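# Place the cheese block in the tray gently

## Task

Move the block of cheese into the tray, taking care not to crush or deform it.

## Robot and tools

Robot: two six-joint arms, left_arm and right_arm, each with a two-finger gripper and a wrist camera. Fixed cameras are cam_high and cam_low. Wrist cameras are cam_left_wrist and cam_right_wrist. All images are 896x504.

Frames. The scene frame has its origin at table-top height, midway between the two nominal arm bases. +z points up, +x points out over the table, and left_arm is on the +y side. Image left and right do not match arm names. Calibrated bases in the scene frame: left_arm at (-0.045, +0.232, +0.047) m, right_arm at (-0.014, -0.364, +0.045) m. Both are almost unrotated, with z up. Each arm reports end_effector_position (metres) and end_effector_quat_wxyz in its own base frame. That point sits between the finger pads, about 1 cm behind the tips. The fingers point along the gripper's +z and close along its y. Reported hand poses can be a few cm off, more at long reach. Fixed camera poses are in the scene frame; a wrist camera's pose is given relative to its arm's base.

Joint order in every row and every result, per arm: waist, shoulder, elbow, wrist pitch, wrist yaw, wrist roll. Shoulder, elbow and wrist pitch have their signs flipped against the URDF. Stated ranges use URDF signs: waist -2.880..2.880, shoulder 0..3.142, elbow 0..3.019, wrist pitch -1.693..1.571, wrist yaw -1.571..1.571, wrist roll -2.094..2.094. So in your numbers the shoulder runs -3.142..0 and the elbow -3.019..0. The true stops can differ by up to 0.084 rad.

Rows. Every row is 14 numbers, each in [-1, 1]. The first 7 are left_arm: six joint displacements, then its opening. The last 7 are the same for right_arm. Send all 14 even if one arm stays still.

Joint values are offsets, not poses. Each one counts from that arm's Joint targets as they stood when the action (or move) began. A value of 1.0 equals 2.811 rad for waist and shoulder, 2.53 for elbow, 2.575 for wrist pitch, 8.12 for wrist yaw and 9.528 for wrist roll. Zeros re-command the current targets.

The opening is absolute: +1 fully open, -1 closed. Writing 0 is itself a command, so to leave a gripper alone, repeat its present value. Between the ends, the fingers go to where grip_measured would read that number.

execute_actions(actions, cameras). actions holds up to 15 actions. Each action holds up to 15 rows, one per 1/30 s step. A short action keeps its last row for the remaining steps. Every row of one action counts from the targets at that action's start. An action is refused for both arms if it sends a joint more than 0.084 rad beyond its range. An empty list only returns state and images. cameras picks the images: omit, null or ["all"] for all, [] for none.

move(target, speed, blend, opening_speed, blocking, cameras). target is one 14-number row, or a list of up to 15 rows. Every row is an offset from the same starting Joint targets, not from the row before. Joints travel together along a path, so the gripper moves on a curve. speed (rad/s, 0.01 to 12.57, default 0.5) caps the fastest joint; give one number, or one per target. blend (rad) rounds the corners of a list. opening_speed (0.2 or more, scale units per second) closes the fingers gradually. blocking=false returns after about 0.5 s while the move continues. The path does not steer round obstacles or the other arm. A path takes at least 0.5 s, and one over 10 s stops short. The result adds a "move:" line: done, off_target, moving, held or fault, and possibly limits=held.

wait(seconds 0..10) lets time pass while the commands hold. stop() brakes a running move. zoom_image(camera, region=[x0,y0,x1,y1]) enlarges a region of that camera's latest image, up to 504x504 px. read_manual gives the licence texts only. finished_scene ends the scene for good; the cheese must stay in the tray afterwards without help.

Results give Joint positions and Joint velocities per arm (rad, rad/s), with finger-pad gap last (m; 0.094 open). Joint targets are the base for your next offsets. Tool commands, grip_measured and grip_effort_nm (gripper motor effort; negative means closing) also appear. There are joint torques, step readings for action calls, and warnings: "joint sent to its limit", "joint command not followed" (clearance check), MOTOR HOT and OVER-TEMPERATURE FAULT. In the torques, joints 3 and 4 wrap at ±28 N m.

Limits on motion. Each step, a joint target can lead its measured angle only by a fixed amount. If the targets would move the hand more than 110 mm, they are scaled back. Large changes therefore take several actions.

Cheese handling. The cheese can be squashed. Open fully, place the pads on either side, then close slowly with a low opening_speed. Stop only a little below the grip_measured value at first contact, since lower values squeeze harder, up to 50-64 N per pad. Lift, carry it over the tray, lower it gently, and open well above grip_measured to release. Do not drop it or let go while it is moving. Keep everything on the table; an object left on the floor fails the task. Avoid fast contacts and hard pushes, and never let the arms strike or grip each other. Do not hold arms stretched out or press against things for long, because motors overheat and the arm then goes limp. Brief outside nudges may shift loose objects, so re-check with the cameras.

Each tool is called as name(argument=value, ...), one argument or row to a line, values as JSON.

## Session

execute_actions(
  actions=[],
)

Scene clock: 0.00 s.
left_arm: end_effector_position=(+0.5436, +0.4537, +0.1749) grip_measured=+1.000 grip_effort_nm=n/a end_effector_quat_wxyz=(+0.480, +0.245, +0.841, +0.054) | right_arm: end_effector_position=(+0.6242, -0.1229, +0.1750) grip_measured=+1.000 grip_effort_nm=n/a end_effector_quat_wxyz=(+0.076, -0.276, +0.954, +0.085)
Joint positions: left_arm=[0.875 -1.936 -1.574 0.538 0.822 1.14 0.094] | right_arm=[-0.254 -2.007 -1.931 1.451 -0.225 -0.812 0.094]
Joint velocities: within noise
Joint torques (N m): no reading
Heat: left arm: hottest waist 34 °C; right arm: hottest gripper 37 °C.
Joint targets: left_arm=[0.875 -1.948 -1.596 0.536 0.821 1.140] | right_arm=[-0.254 -2.009 -1.957 1.450 -0.225 -0.812]
Tool commands: left_gripper/opening=+1.0 right_gripper/opening=+1.0

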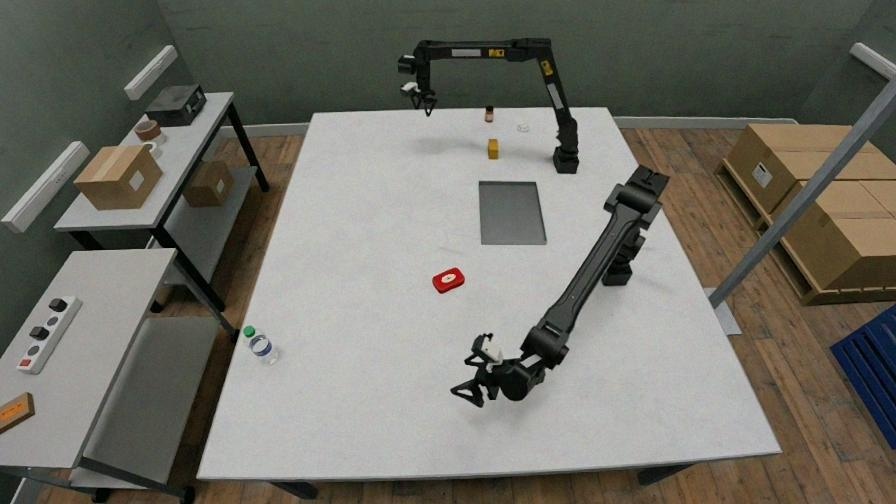

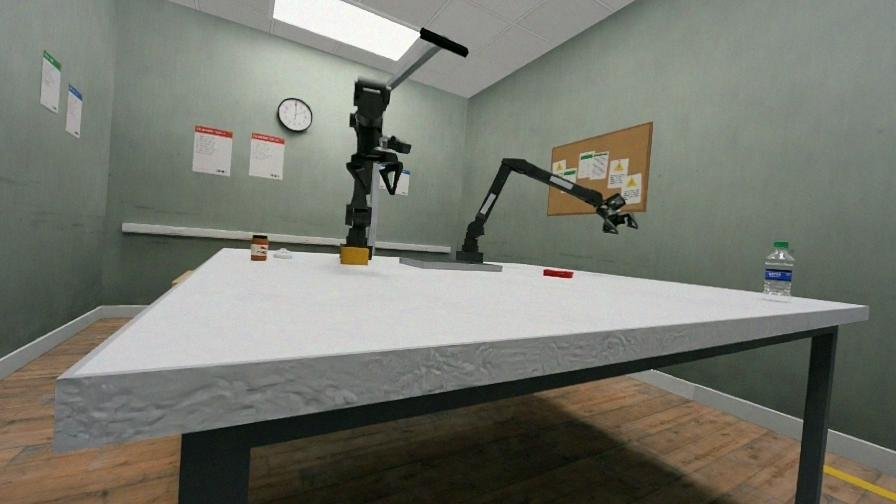

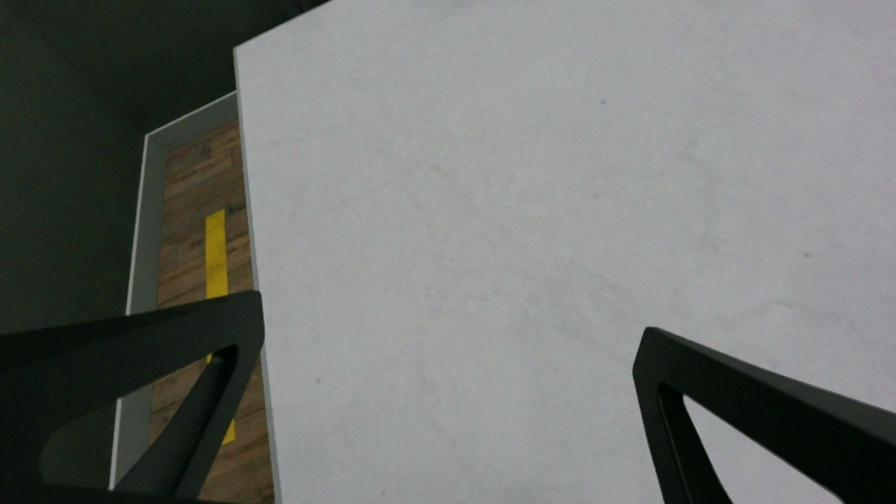

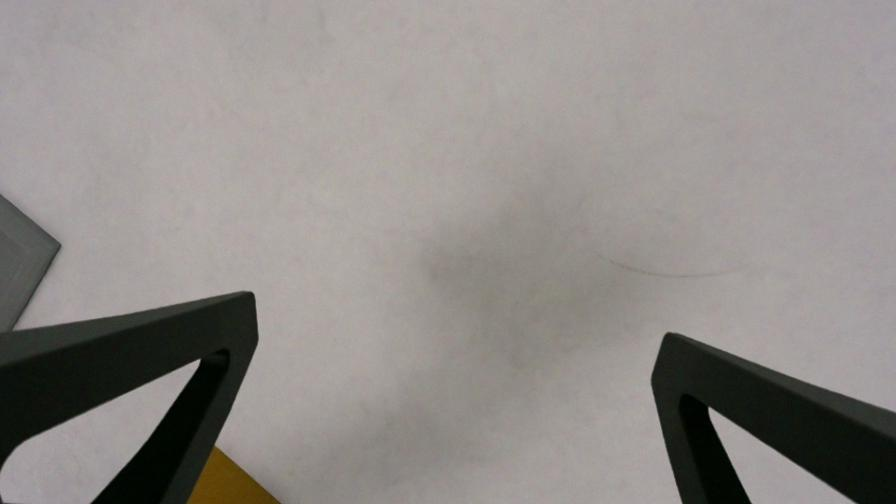

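zoom_image(
  camera="cam_high",
  region=[440, 90, 600, 260],
)

zoom_image(
  camera="cam_low",
  region=[230, 210, 530, 290],
)

Scaled by 2.965 from the camera's 896x504 image, which has a finer 1280x720 frame.

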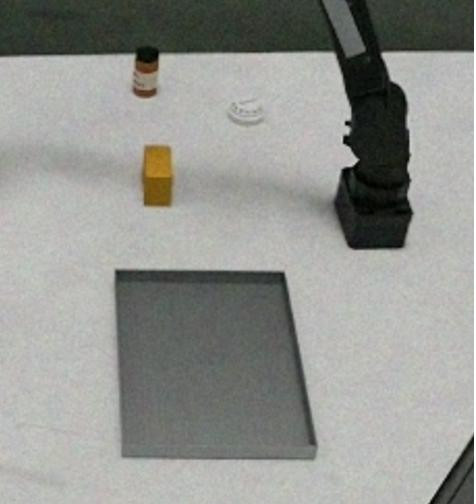

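Scaled by 1.680 from the camera's 896x504 image, which has a finer 1280x720 frame.

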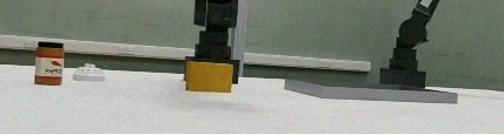

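move(
  target=[0,0,0,0,0,0,1,-0.0046,0.297,0.351,0.0062,0.0277,0.2221,1],
  speed=0.9,
)

Scene clock: 41.33 s.
left_arm: end_effector_position=(+0.5436, +0.4537, +0.1749) grip_measured=+1.000 grip_effort_nm=-0.022 end_effector_quat_wxyz=(+0.480, +0.245, +0.841, +0.054) | right_arm: end_effector_position=(+0.3089, -0.0820, +0.2201) grip_measured=+1.000 grip_effort_nm=-0.002 end_effector_quat_wxyz=(+0.002, +0.700, +0.714, +0.003)
Joint positions: left_arm=[0.875 -1.936 -1.574 0.538 0.822 1.14 0.094] | right_arm=[-0.259 -1.174 -1.069 1.46 -0.003 1.293 0.094]
Joint velocities: within noise
Joint torques (N m): left_arm=[-1.32 17.08 -11.75 -1.35 0.43 -0.02] | right_arm=[-1.2 6.89 -9.03 0.75 0.14 0.3]
Heat: left arm: hottest elbow 37 °C; right arm: hottest waist 35 °C.
Joint targets: left_arm=[0.875 -1.948 -1.596 0.536 0.821 1.140] | right_arm=[-0.267 -1.174 -1.069 1.466 0.000 1.304]
move: done
camera_calibration:
cam_right_wrist: T_world_to_cam=[[-0.992944, -0.108924, -0.0468882, 0.308244], [-0.118551, 0.901897, 0.415365, 0.0415537], [-0.00295505, 0.417992, -0.908446, 0.34198], [0, 0, 0, 1]] pos_world=[0.312006, -0.146847, 0.307863]

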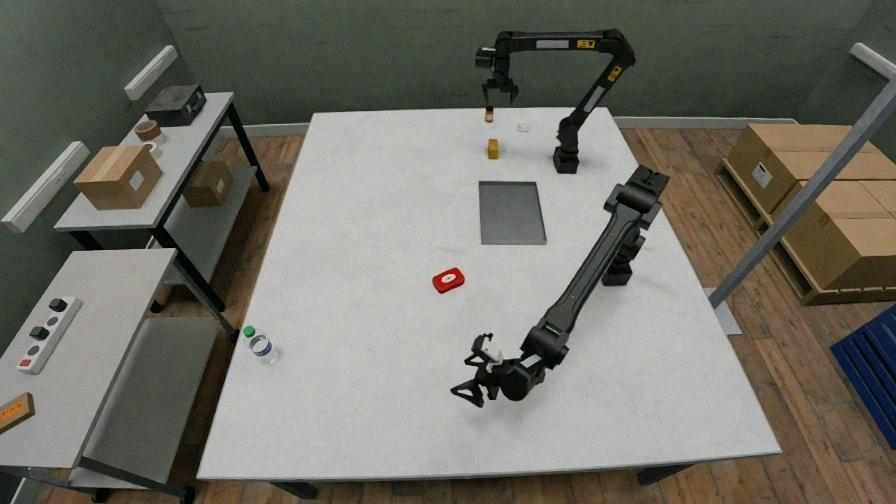

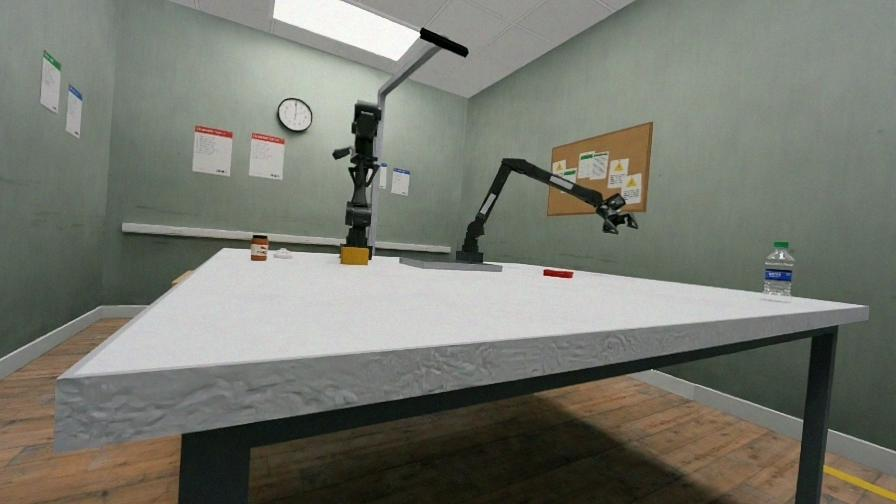

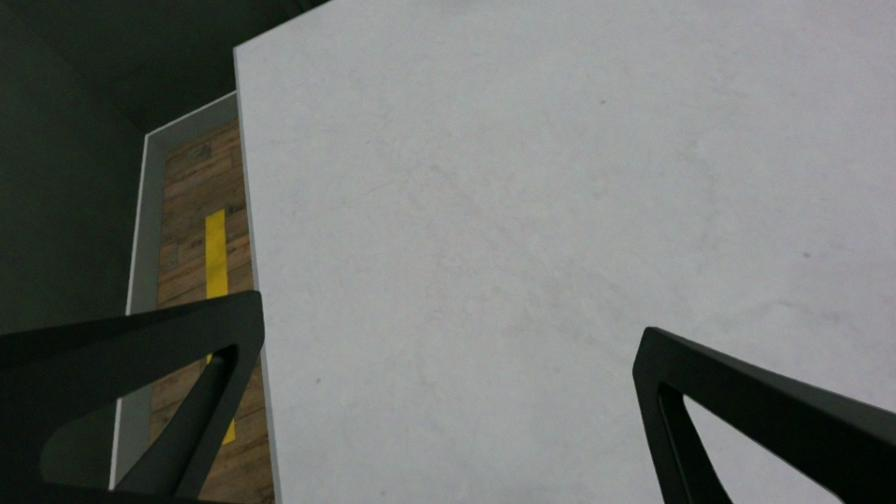

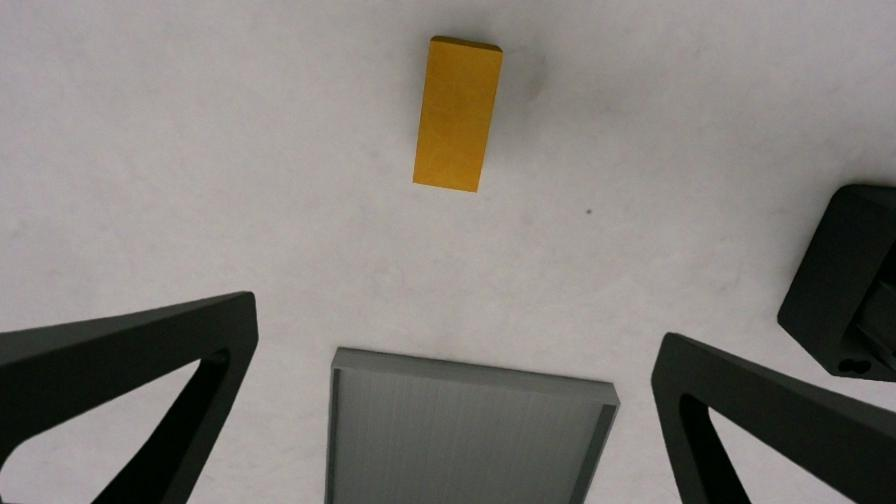

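move(
  target=[0,0,0,0,0,0,1,-0.0068,-0.0547,0.1020,-0.16,0,0.0017,1],
  speed=0.6,
  cameras=["cam_right_wrist"],
)

Scene clock: 65.63 s.
left_arm: end_effector_position=(+0.5436, +0.4537, +0.1749) grip_measured=+1.000 grip_effort_nm=-0.017 end_effector_quat_wxyz=(+0.480, +0.245, +0.841, +0.054) | right_arm: end_effector_position=(+0.3120, -0.0893, +0.0788) grip_measured=+1.000 grip_effort_nm=-0.002 end_effector_quat_wxyz=(-0.006, +0.713, +0.701, -0.002)
Joint positions: left_arm=[0.875 -1.936 -1.574 0.538 0.822 1.14 0.094] | right_arm=[-0.279 -1.327 -0.807 1.064 -0.003 1.309 0.094]
Joint velocities: within noise
Joint torques (N m): left_arm=[-1.26 17.08 -11.75 -1.32 0.44 -0.02] | right_arm=[-1.2 8.41 -8.09 0.08 0.13 0.26]
Heat: left arm: hottest elbow 39 °C; right arm: hottest waist 35 °C.
Joint targets: left_arm=[0.875 -1.948 -1.596 0.536 0.821 1.140] | right_arm=[-0.286 -1.328 -0.811 1.054 0.000 1.321]
move: done
camera_calibration:
cam_right_wrist: T_world_to_cam=[[-0.996893, -0.0730869, -0.029386, 0.30692], [-0.0786576, 0.903364, 0.4216, 0.0944382], [-0.00426723, 0.422602, -0.906306, 0.217335], [0, 0, 0, 1]] pos_world=[0.314322, -0.154726, 0.166176]
Images, in order (width x height): cam_right_wrist 896x504.

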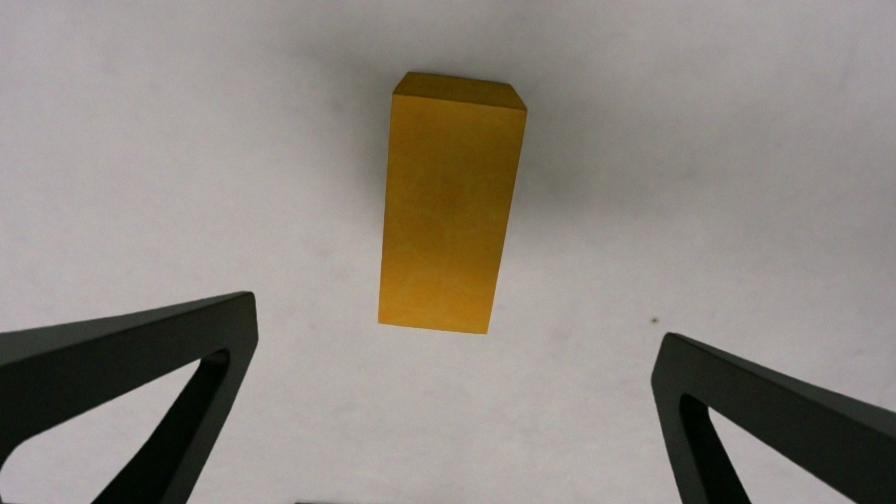

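move(
  target=[0,0,0,0,0,0,1,-0.0011,-0.0718,0.0455,-0.1231,0,0.0018,1],
  speed=0.35,
  cameras=["cam_right_wrist","cam_low"],
)

zoom_image(
  camera="cam_low",
  region=[300, 200, 420, 290],
)

Scene clock: 79.57 s.
left_arm: end_effector_position=(+0.5436, +0.4537, +0.1749) grip_measured=+1.000 grip_effort_nm=-0.017 end_effector_quat_wxyz=(+0.480, +0.245, +0.841, +0.054) | right_arm: end_effector_position=(+0.3156, -0.0913, -0.0161) grip_measured=+1.000 grip_effort_nm=0.002 end_effector_quat_wxyz=(-0.004, +0.720, +0.694, -0.001)
Joint positions: left_arm=[0.875 -1.936 -1.574 0.538 0.822 1.14 0.094] | right_arm=[-0.281 -1.526 -0.695 0.747 -0.003 1.326 0.094]
Joint velocities: within noise
Joint torques (N m): left_arm=[-1.26 17.08 -11.77 -1.32 0.43 -0.02] | right_arm=[-1.44 8.59 -6.11 0.02 0.11 0.29]
Heat: left arm: hottest elbow 39 °C; right arm: hottest waist 35 °C.
Joint targets: left_arm=[0.875 -1.948 -1.596 0.536 0.821 1.140] | right_arm=[-0.289 -1.530 -0.696 0.737 0.000 1.338]
move: done
camera_calibration:
cam_right_wrist: T_world_to_cam=[[-0.997975, -0.0533199, -0.0346847, 0.309734], [-0.0629638, 0.90551, 0.419627, 0.131649], [0.00903284, 0.420961, -0.907034, 0.127859], [0, 0, 0, 1]] pos_world=[0.316241, -0.156518, 0.0714718]
Images, in order (width x height): cam_low 896x504, cam_right_wrist 896x504.

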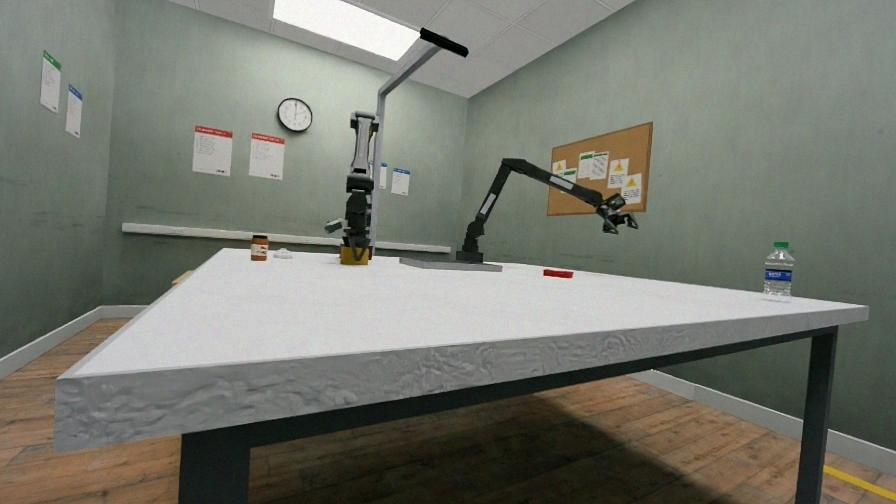

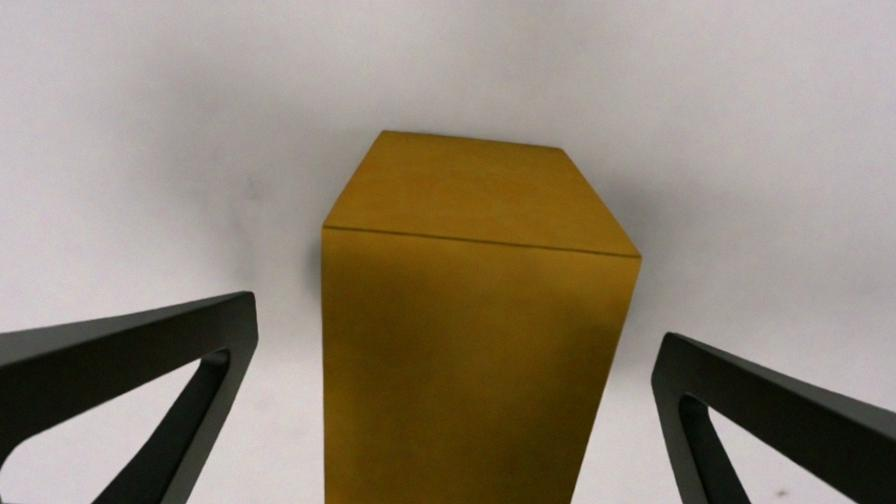

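Scaled by 4.200 from the camera's 896x504 image, which has a finer 1280x720 frame.

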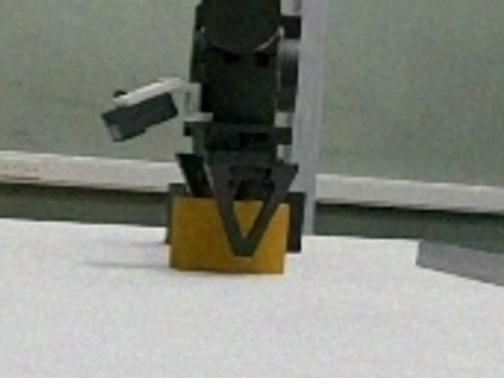

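move(
  target=[0,0,0,0,0,0,1,0,0,0,0,0,0,-0.08],
  opening_speed=0.5,
  cameras=["cam_right_wrist"],
)

move(
  target=[0,0,0,0,0,0,1,0,0,0,0,0,0,-0.14],
  opening_speed=0.2,
  cameras=["cam_right_wrist"],
)

Scene clock: 86.00 s.
left_arm: end_effector_position=(+0.5436, +0.4537, +0.1749) grip_measured=+1.000 grip_effort_nm=-0.017 end_effector_quat_wxyz=(+0.480, +0.245, +0.841, +0.054) | right_arm: end_effector_position=(+0.3159, -0.0915, -0.0161) grip_measured=-0.078 grip_effort_nm=-0.100 end_effector_quat_wxyz=(-0.003, +0.720, +0.694, +0.000)
Joint positions: left_arm=[0.875 -1.936 -1.574 0.538 0.822 1.14 0.094] | right_arm=[-0.282 -1.526 -0.695 0.746 -0.003 1.327 0.043]
Joint velocities: within noise
Joint torques (N m): left_arm=[-1.26 17.08 -11.75 -1.33 0.44 -0.02] | right_arm=[-1.26 9.05 -6.06 0.13 0.13 0.26]
Heat: left arm: hottest elbow 40 °C; right arm: hottest waist 35 °C.
Joint targets: left_arm=[0.875 -1.948 -1.596 0.536 0.821 1.140] | right_arm=[-0.289 -1.530 -0.696 0.737 0.000 1.338]
move: done
camera_calibration:
cam_right_wrist: T_world_to_cam=[[-0.997975, -0.0526053, -0.0357624, 0.310013], [-0.0627654, 0.905686, 0.419277, 0.131826], [0.0103333, 0.420672, -0.907154, 0.127493], [0, 0, 0, 1]] pos_world=[0.316342, -0.156718, 0.071471]
Images, in order (width x height): cam_right_wrist 896x504.

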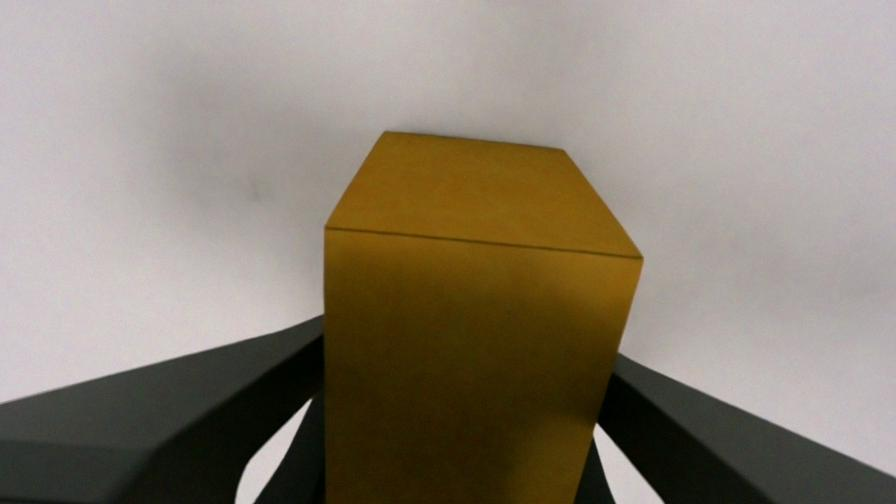

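Scene clock: 86.50 s.
left_arm: end_effector_position=(+0.5436, +0.4537, +0.1749) grip_measured=+1.000 grip_effort_nm=-0.022 end_effector_quat_wxyz=(+0.480, +0.245, +0.841, +0.054) | right_arm: end_effector_position=(+0.3161, -0.0915, -0.0161) grip_measured=-0.135 grip_effort_nm=-0.286 end_effector_quat_wxyz=(-0.003, +0.720, +0.694, +0.000)
Joint positions: left_arm=[0.875 -1.936 -1.574 0.538 0.822 1.14 0.094] | right_arm=[-0.282 -1.526 -0.695 0.745 -0.003 1.327 0.041]
Joint velocities: within noise
Joint torques (N m): left_arm=[-1.32 17.03 -11.74 -1.33 0.44 -0.02] | right_arm=[-1.38 8.76 -6.19 0.09 0.12 0.25]
Heat: left arm: hottest elbow 40 °C; right arm: hottest waist 35 °C.
Joint targets: left_arm=[0.875 -1.948 -1.596 0.536 0.821 1.140] | right_arm=[-0.289 -1.530 -0.696 0.737 0.000 1.338]
move: done
camera_calibration:
cam_right_wrist: T_world_to_cam=[[-0.997973, -0.0521869, -0.0364328, 0.310127], [-0.0626648, 0.905806, 0.419033, 0.131831], [0.011133, 0.420467, -0.90724, 0.127214], [0, 0, 0, 1]] pos_world=[0.316343, -0.156718, 0.0714706]
Images, in order (width x height): cam_right_wrist 896x504.

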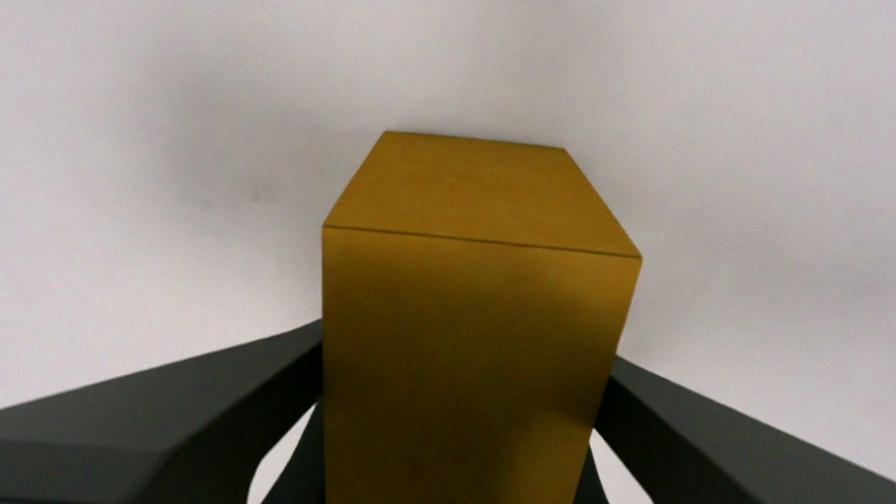

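move(
  target=[0,0,0,0,0,0,1,0,0.0552,-0.0328,0.0924,0,0,-0.155],
  speed=0.2,
  opening_speed=0.2,
  cameras=["cam_right_wrist","cam_low"],
)

Scene clock: 96.20 s.
left_arm: end_effector_position=(+0.5436, +0.4537, +0.1749) grip_measured=+1.000 grip_effort_nm=-0.022 end_effector_quat_wxyz=(+0.480, +0.245, +0.841, +0.054) | right_arm: end_effector_position=(+0.2974, -0.0861, +0.0366) grip_measured=-0.148 grip_effort_nm=-0.364 end_effector_quat_wxyz=(-0.022, +0.720, +0.693, -0.011)
Joint positions: left_arm=[0.875 -1.936 -1.574 0.538 0.822 1.14 0.094] | right_arm=[-0.282 -1.387 -0.73 0.965 -0.003 1.327 0.04]
Joint velocities: within noise
Joint torques (N m): left_arm=[-1.26 17.08 -11.75 -1.33 0.43 -0.02] | right_arm=[-1.08 8.88 -10.55 1.11 0.12 0.26]
Heat: left arm: hottest elbow 40 °C; right arm: hottest waist 35 °C.
Joint targets: left_arm=[0.875 -1.948 -1.596 0.536 0.821 1.140] | right_arm=[-0.289 -1.375 -0.779 0.975 0.000 1.338]
move: off_target (right_arm); right_arm: the elbow is farthest, 0.048 rad from its target
camera_calibration:
cam_right_wrist: T_world_to_cam=[[-0.998629, -0.051989, 0.00607277, 0.292331], [-0.0442465, 0.900451, 0.432701, 0.0972652], [-0.0279639, 0.43184, -0.901517, 0.185313], [0, 0, 0, 1]] pos_world=[0.301416, -0.15241, 0.123201]
Images, in order (width x height): cam_low 896x504, cam_right_wrist 896x504.

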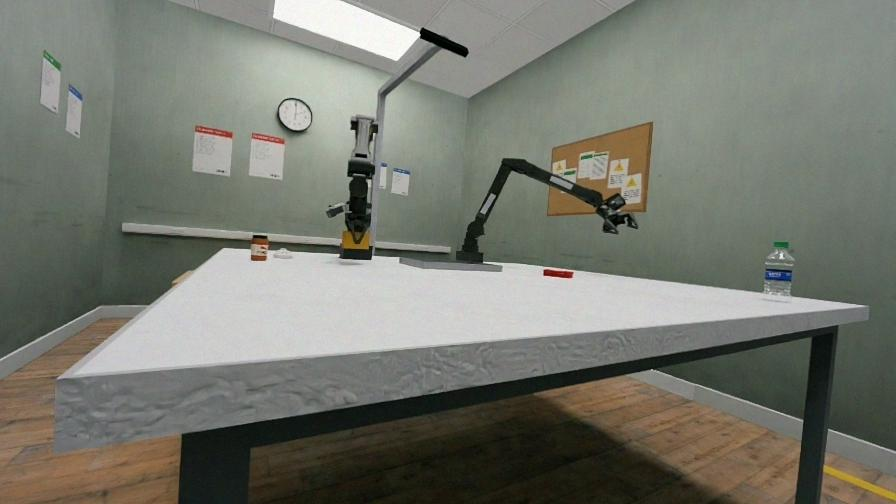

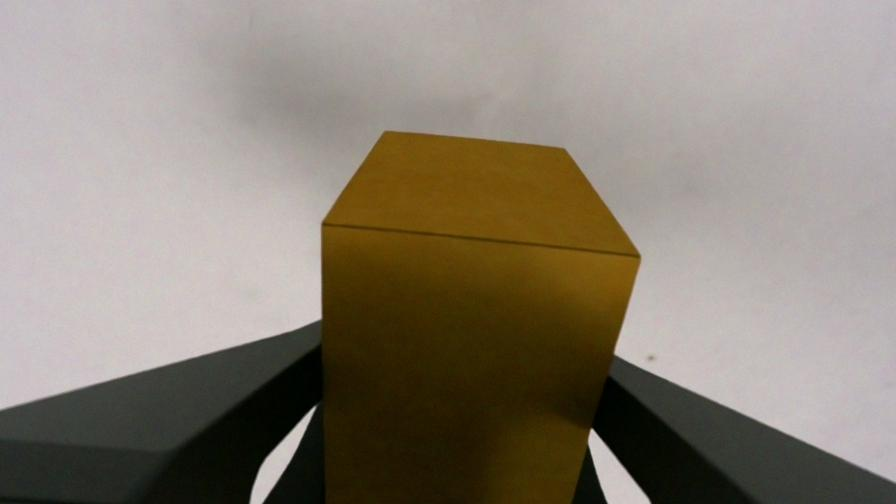

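move(
  target=[0,0,0,0,0,0,1,0.328,-0.0388,-0.0628,0.0018,0,0,-0.155],
  speed=0.5,
)

Scene clock: 102.67 s.
left_arm: end_effector_position=(+0.5436, +0.4537, +0.1749) grip_measured=+1.000 grip_effort_nm=-0.017 end_effector_quat_wxyz=(+0.480, +0.245, +0.841, +0.054) | right_arm: end_effector_position=(+0.3001, +0.2226, +0.0541) grip_measured=-0.148 grip_effort_nm=-0.374 end_effector_quat_wxyz=(+0.002, +0.337, +0.941, +0.003)
Joint positions: left_arm=[0.875 -1.936 -1.574 0.538 0.822 1.14 0.094] | right_arm=[0.639 -1.48 -0.886 0.969 0 1.327 0.04]
Joint velocities: within noise
Joint torques (N m): left_arm=[-1.26 17.08 -11.75 -1.31 0.43 -0.02] | right_arm=[-1.26 9.76 -11.37 1.01 0.04 0.27]
Heat: left arm: hottest elbow 40 °C; right arm: hottest waist 35 °C.
Joint targets: left_arm=[0.875 -1.948 -1.596 0.536 0.821 1.140] | right_arm=[0.633 -1.484 -0.938 0.979 0.000 1.338]
move: off_target (right_arm); right_arm: the elbow is farthest, 0.052 rad from its target
camera_calibration:
cam_right_wrist: T_world_to_cam=[[-0.561804, -0.825879, -0.0479546, 0.355126], [-0.76397, 0.495706, 0.413068, 0.118926], [-0.317373, 0.268699, -0.909437, 0.191388], [0, 0, 0, 1]] pos_world=[0.351108, 0.182913, 0.141961]

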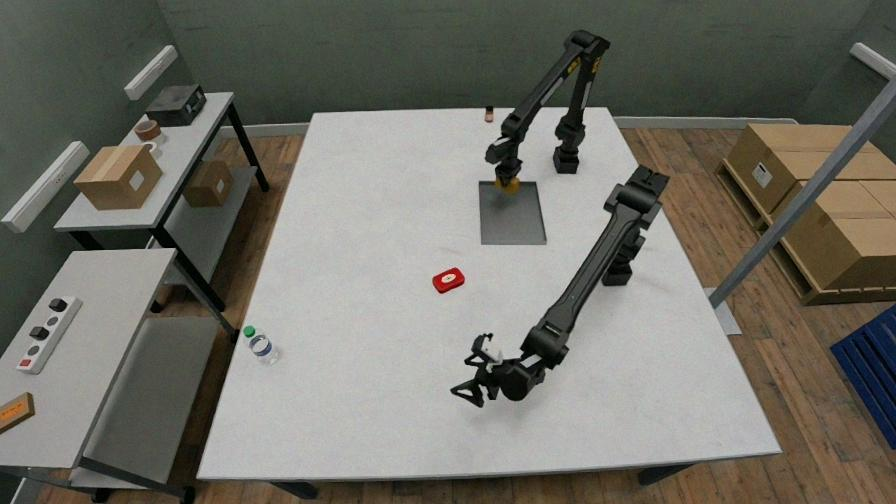

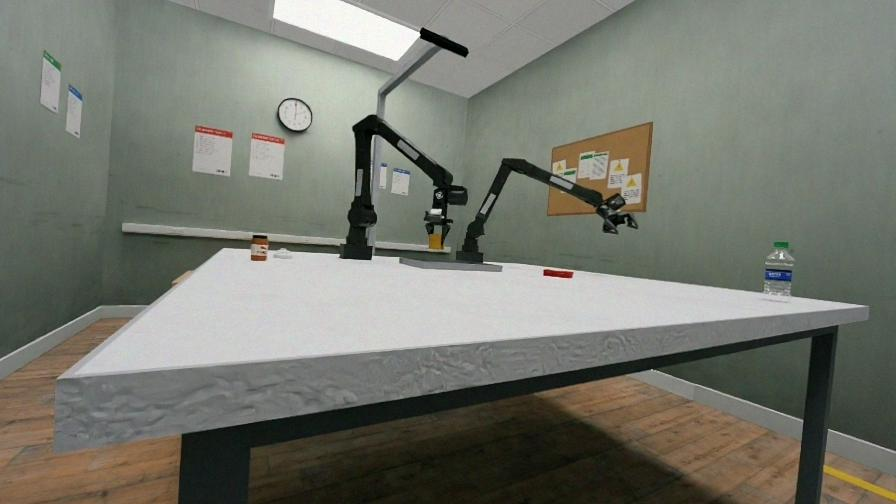

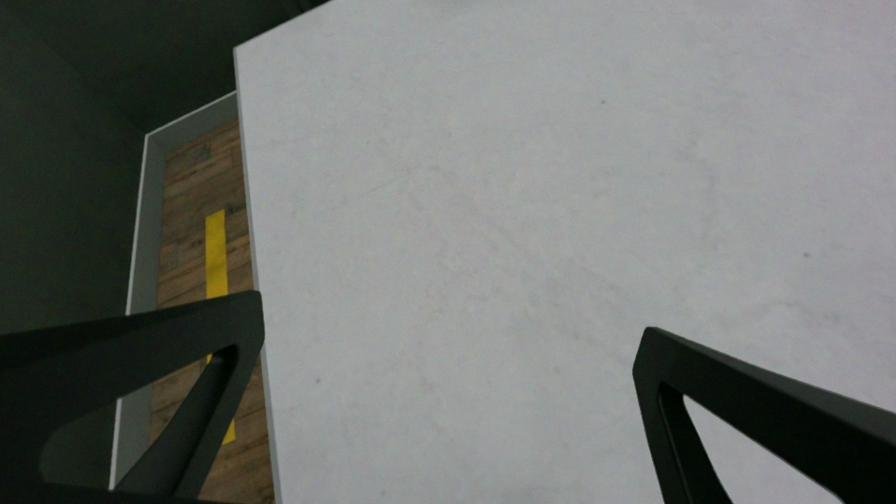

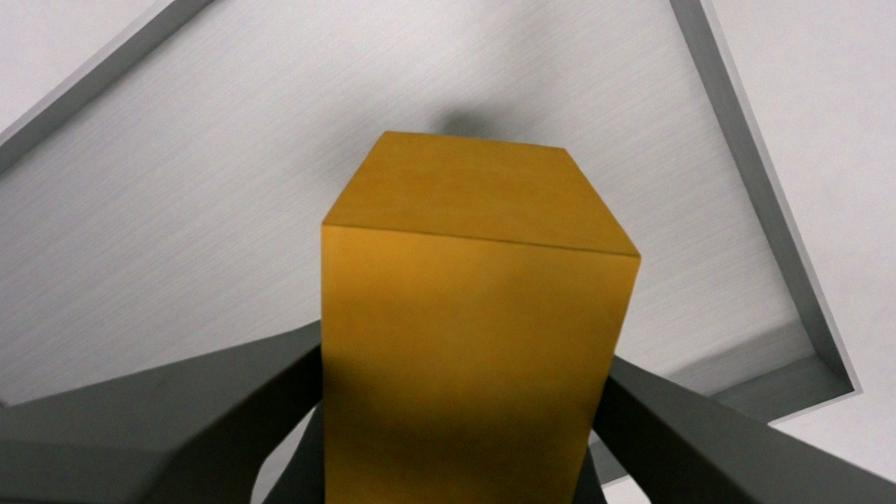

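move(
  target=[0,0,0,0,0,0,1,0,-0.0429,0.0274,-0.0734,0,0,-0.155],
  speed=0.2,
  cameras=["cam_low","cam_high"],
)

zoom_image(
  camera="cam_low",
  region=[380, 200, 500, 290],
)

Scene clock: 111.87 s.
left_arm: end_effector_position=(+0.5436, +0.4537, +0.1749) grip_measured=+1.000 grip_effort_nm=-0.017 end_effector_quat_wxyz=(+0.480, +0.245, +0.841, +0.054) | right_arm: end_effector_position=(+0.3137, +0.2327, +0.0020) grip_measured=-0.148 grip_effort_nm=-0.359 end_effector_quat_wxyz=(+0.007, +0.337, +0.941, +0.011)
Joint positions: left_arm=[0.875 -1.936 -1.574 0.538 0.822 1.14 0.094] | right_arm=[0.639 -1.607 -0.862 0.801 0 1.327 0.04]
Joint velocities: within noise
Joint torques (N m): left_arm=[-1.26 17.14 -11.75 -1.32 0.43 -0.02] | right_arm=[-1.08 11.11 -7.06 -0.08 0.02 0.26]
Heat: left arm: hottest elbow 40 °C; right arm: hottest waist 35 °C.
Joint targets: left_arm=[0.875 -1.948 -1.596 0.536 0.821 1.140] | right_arm=[0.633 -1.604 -0.869 0.790 0.000 1.338]
move: done
Images, in order (width x height): cam_high 896x504, cam_low 896x504.

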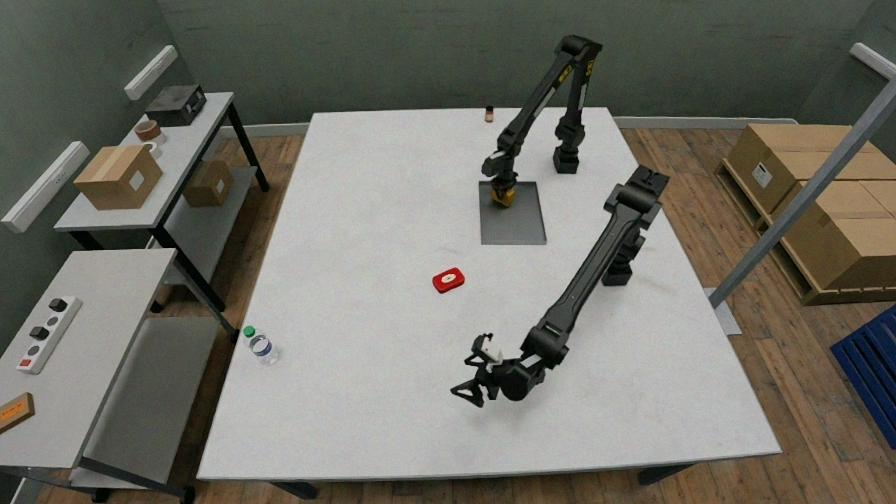

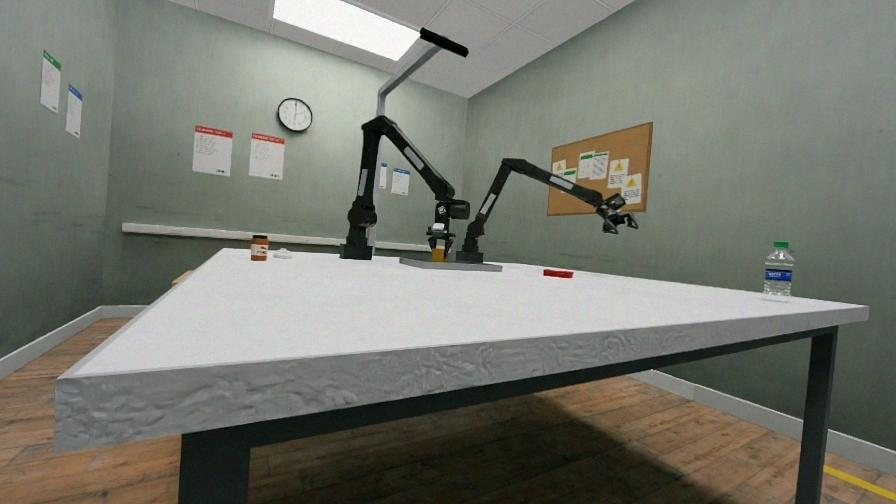

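Scaled by 4.200 from the camera's 896x504 image, which has a finer 1280x720 frame.

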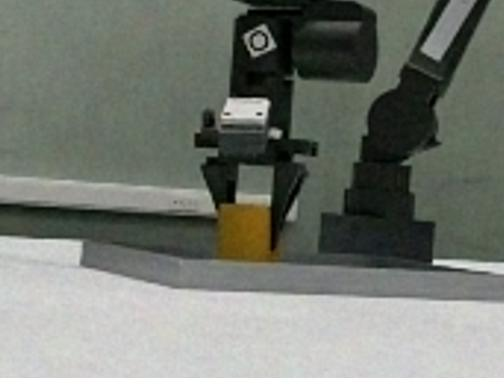

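move(
  target=[0,0,0,0,0,0,1,0,0,0.0138,0,0,0,-0.155],
  speed=0.06,
  cameras=["cam_low"],
)

zoom_image(
  camera="cam_low",
  region=[380, 200, 500, 290],
)

Scene clock: 118.00 s.
left_arm: end_effector_position=(+0.5436, +0.4537, +0.1749) grip_measured=+1.000 grip_effort_nm=-0.017 end_effector_quat_wxyz=(+0.480, +0.245, +0.841, +0.054) | right_arm: end_effector_position=(+0.3005, +0.2229, -0.0071) grip_measured=-0.148 grip_effort_nm=-0.359 end_effector_quat_wxyz=(-0.002, +0.337, +0.941, -0.002)
Joint positions: left_arm=[0.875 -1.936 -1.574 0.538 0.822 1.14 0.094] | right_arm=[0.639 -1.607 -0.83 0.8 0 1.327 0.04]
Joint velocities: within noise
Joint torques (N m): left_arm=[-1.26 17.08 -11.78 -1.33 0.43 -0.02] | right_arm=[-1.38 10.64 -6.75 0.08 0.04 0.26]
Heat: left arm: hottest elbow 40 °C; right arm: hottest waist 35 °C.
Joint targets: left_arm=[0.875 -1.948 -1.596 0.536 0.821 1.140] | right_arm=[0.633 -1.604 -0.834 0.790 0.000 1.338]
move: done
Images, in order (width x height): cam_low 896x504.

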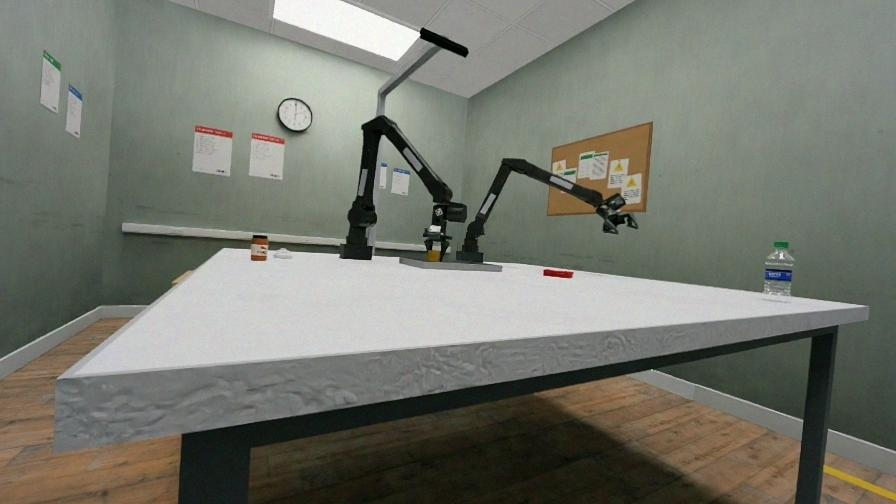

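Scaled by 4.200 from the camera's 896x504 image, which has a finer 1280x720 frame.

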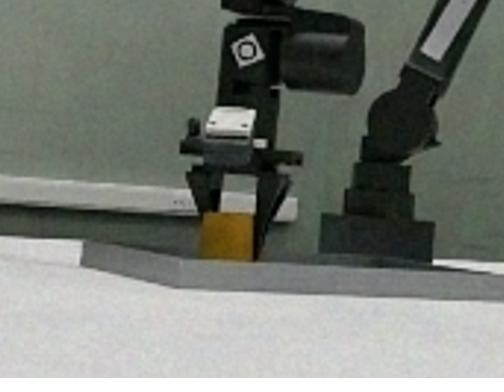

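move(
  target=[0,0,0,0,0,0,1,0,-0.005,0,0,0,0,-0.155],
  speed=0.05,
  cameras=[],
)

Scene clock: 122.20 s.
left_arm: end_effector_position=(+0.5436, +0.4537, +0.1749) grip_measured=+1.000 grip_effort_nm=-0.022 end_effector_quat_wxyz=(+0.480, +0.245, +0.841, +0.054) | right_arm: end_effector_position=(+0.2996, +0.2223, -0.0100) grip_measured=-0.148 grip_effort_nm=-0.369 end_effector_quat_wxyz=(-0.004, +0.337, +0.941, -0.006)
Joint positions: left_arm=[0.875 -1.936 -1.574 0.538 0.822 1.14 0.094] | right_arm=[0.639 -1.615 -0.83 0.8 0 1.327 0.04]
Joint velocities: within noise
Joint torques (N m): left_arm=[-1.32 17.08 -11.77 -1.33 0.43 -0.02] | right_arm=[-1.26 10.29 -6.72 0.13 0.03 0.26]
Heat: left arm: hottest elbow 40 °C; right arm: hottest elbow 35 °C.
Joint targets: left_arm=[0.875 -1.948 -1.596 0.536 0.821 1.140] | right_arm=[0.633 -1.619 -0.834 0.790 0.000 1.338]
move: done
No camera images: "cameras" was empty.

move(
  target=[0,0,0,0,0,0,1,0,-0.0035,0,0.003,0,0,-0.155],
  speed=0.05,
  cameras=["cam_low"],
)

zoom_image(
  camera="cam_low",
  region=[400, 220, 480, 280],
)

Scene clock: 126.13 s.
left_arm: end_effector_position=(+0.5436, +0.4537, +0.1749) grip_measured=+1.000 grip_effort_nm=-0.022 end_effector_quat_wxyz=(+0.480, +0.245, +0.841, +0.054) | right_arm: end_effector_position=(+0.2990, +0.2218, -0.0118) grip_measured=-0.148 grip_effort_nm=-0.364 end_effector_quat_wxyz=(-0.005, +0.337, +0.941, -0.008)
Joint positions: left_arm=[0.875 -1.936 -1.574 0.538 0.822 1.14 0.094] | right_arm=[0.639 -1.62 -0.83 0.8 0 1.327 0.04]
Joint velocities: within noise
Joint torques (N m): left_arm=[-1.32 17.08 -11.75 -1.32 0.43 -0.02] | right_arm=[-1.2 10.23 -6.61 0.44 0.05 0.25]
Heat: left arm: hottest elbow 40 °C; right arm: hottest waist 34 °C.
Joint targets: left_arm=[0.875 -1.948 -1.596 0.536 0.821 1.140] | right_arm=[0.633 -1.628 -0.834 0.798 0.000 1.338]
move: done
Images, in order (width x height): cam_low 896x504.

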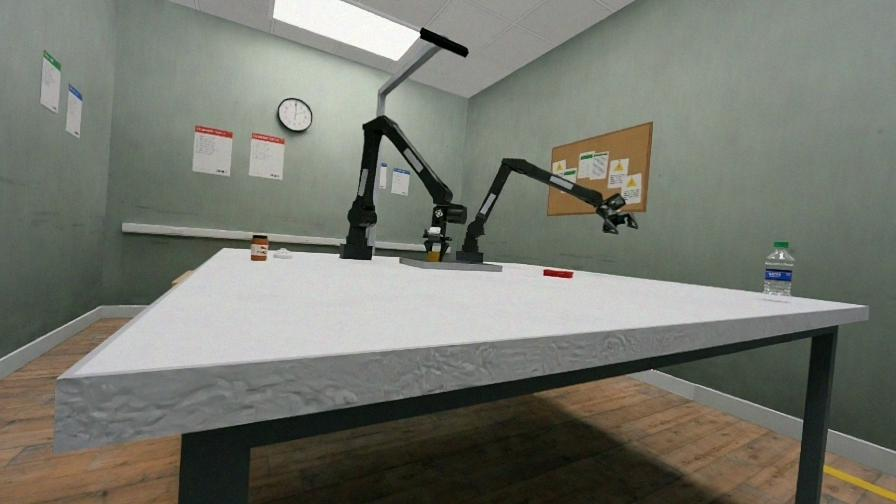

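Scaled by 6.300 from the camera's 896x504 image, which has a finer 1280x720 frame.

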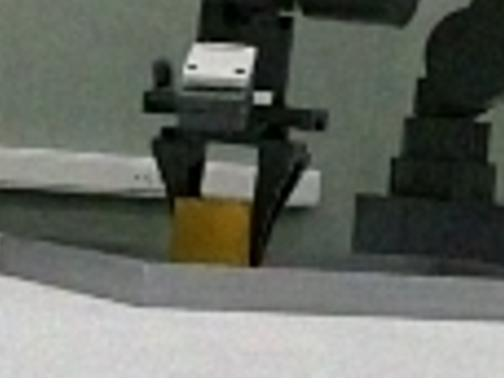

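move(
  target=[0,0,0,0,0,0,1,0,-0.002,0,0.002,0,0,-0.155],
  speed=0.05,
  cameras=[],
)

move(
  target=[0,0,0,0,0,0,1,0,0,0,0,0,0,0.3],
  opening_speed=0.3,
  cameras=["cam_low","cam_right_wrist"],
)

Scene clock: 129.93 s.
left_arm: end_effector_position=(+0.5436, +0.4537, +0.1749) grip_measured=+1.000 grip_effort_nm=-0.017 end_effector_quat_wxyz=(+0.480, +0.245, +0.841, +0.054) | right_arm: end_effector_position=(+0.2989, +0.2218, -0.0120) grip_measured=-0.148 grip_effort_nm=-0.359 end_effector_quat_wxyz=(-0.006, +0.337, +0.941, -0.008)
Joint positions: left_arm=[0.875 -1.936 -1.574 0.538 0.822 1.14 0.094] | right_arm=[0.639 -1.62 -0.83 0.8 0 1.327 0.04]
Joint velocities: within noise
Joint torques (N m): left_arm=[-1.32 17.08 -11.75 -1.32 0.43 -0.02] | right_arm=[-1.2 9.58 -6.56 0.65 0.03 0.24]
Heat: left arm: hottest elbow 40 °C; right arm: hottest waist 34 °C.
Joint targets: left_arm=[0.875 -1.948 -1.596 0.536 0.821 1.140] | right_arm=[0.633 -1.634 -0.834 0.803 0.000 1.338]
move: done
No camera images: "cameras" was empty.

Scene clock: 131.67 s.
left_arm: end_effector_position=(+0.5436, +0.4537, +0.1749) grip_measured=+1.000 grip_effort_nm=-0.022 end_effector_quat_wxyz=(+0.480, +0.245, +0.841, +0.054) | right_arm: end_effector_position=(+0.2988, +0.2217, -0.0124) grip_measured=+0.298 grip_effort_nm=0.110 end_effector_quat_wxyz=(-0.006, +0.337, +0.941, -0.009)
Joint positions: left_arm=[0.875 -1.936 -1.574 0.538 0.822 1.14 0.094] | right_arm=[0.639 -1.622 -0.83 0.8 0 1.327 0.061]
Joint velocities: within noise
Joint torques (N m): left_arm=[-1.32 17.08 -11.75 -1.33 0.43 -0.02] | right_arm=[-1.14 9.93 -6.58 0.7 0.03 0.25]
Heat: left arm: hottest elbow 41 °C; right arm: hottest waist 34 °C.
Joint targets: left_arm=[0.875 -1.948 -1.596 0.536 0.821 1.140] | right_arm=[0.633 -1.634 -0.834 0.803 0.000 1.338]
move: done
camera_calibration:
cam_right_wrist: T_world_to_cam=[[-0.562602, -0.826462, -0.0209613, 0.351205], [-0.754401, 0.502846, 0.42193, 0.141559], [-0.338169, 0.253192, -0.906386, 0.140499], [0, 0, 0, 1]] pos_world=[0.351894, 0.183502, 0.0749795]
Images, in order (width x height): cam_low 896x504, cam_right_wrist 896x504.

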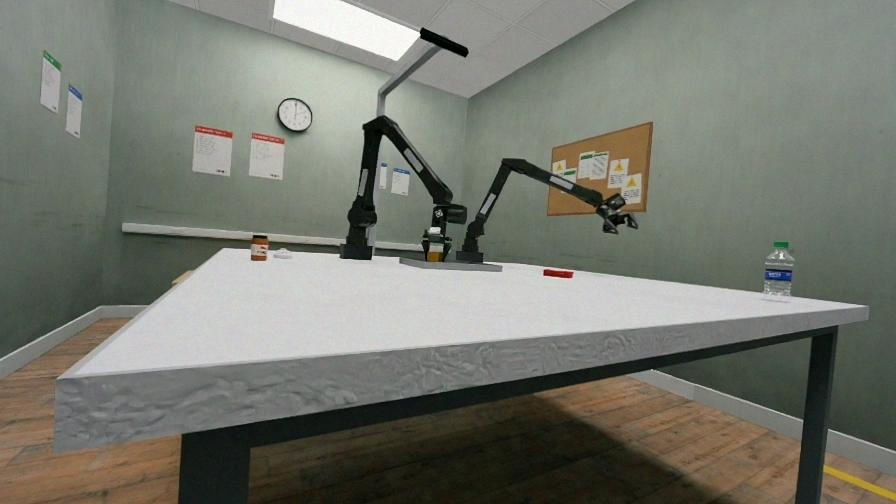

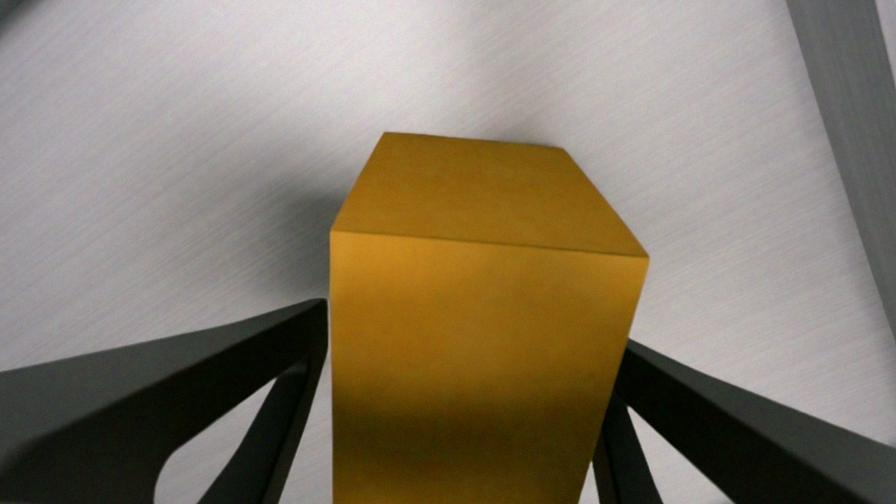

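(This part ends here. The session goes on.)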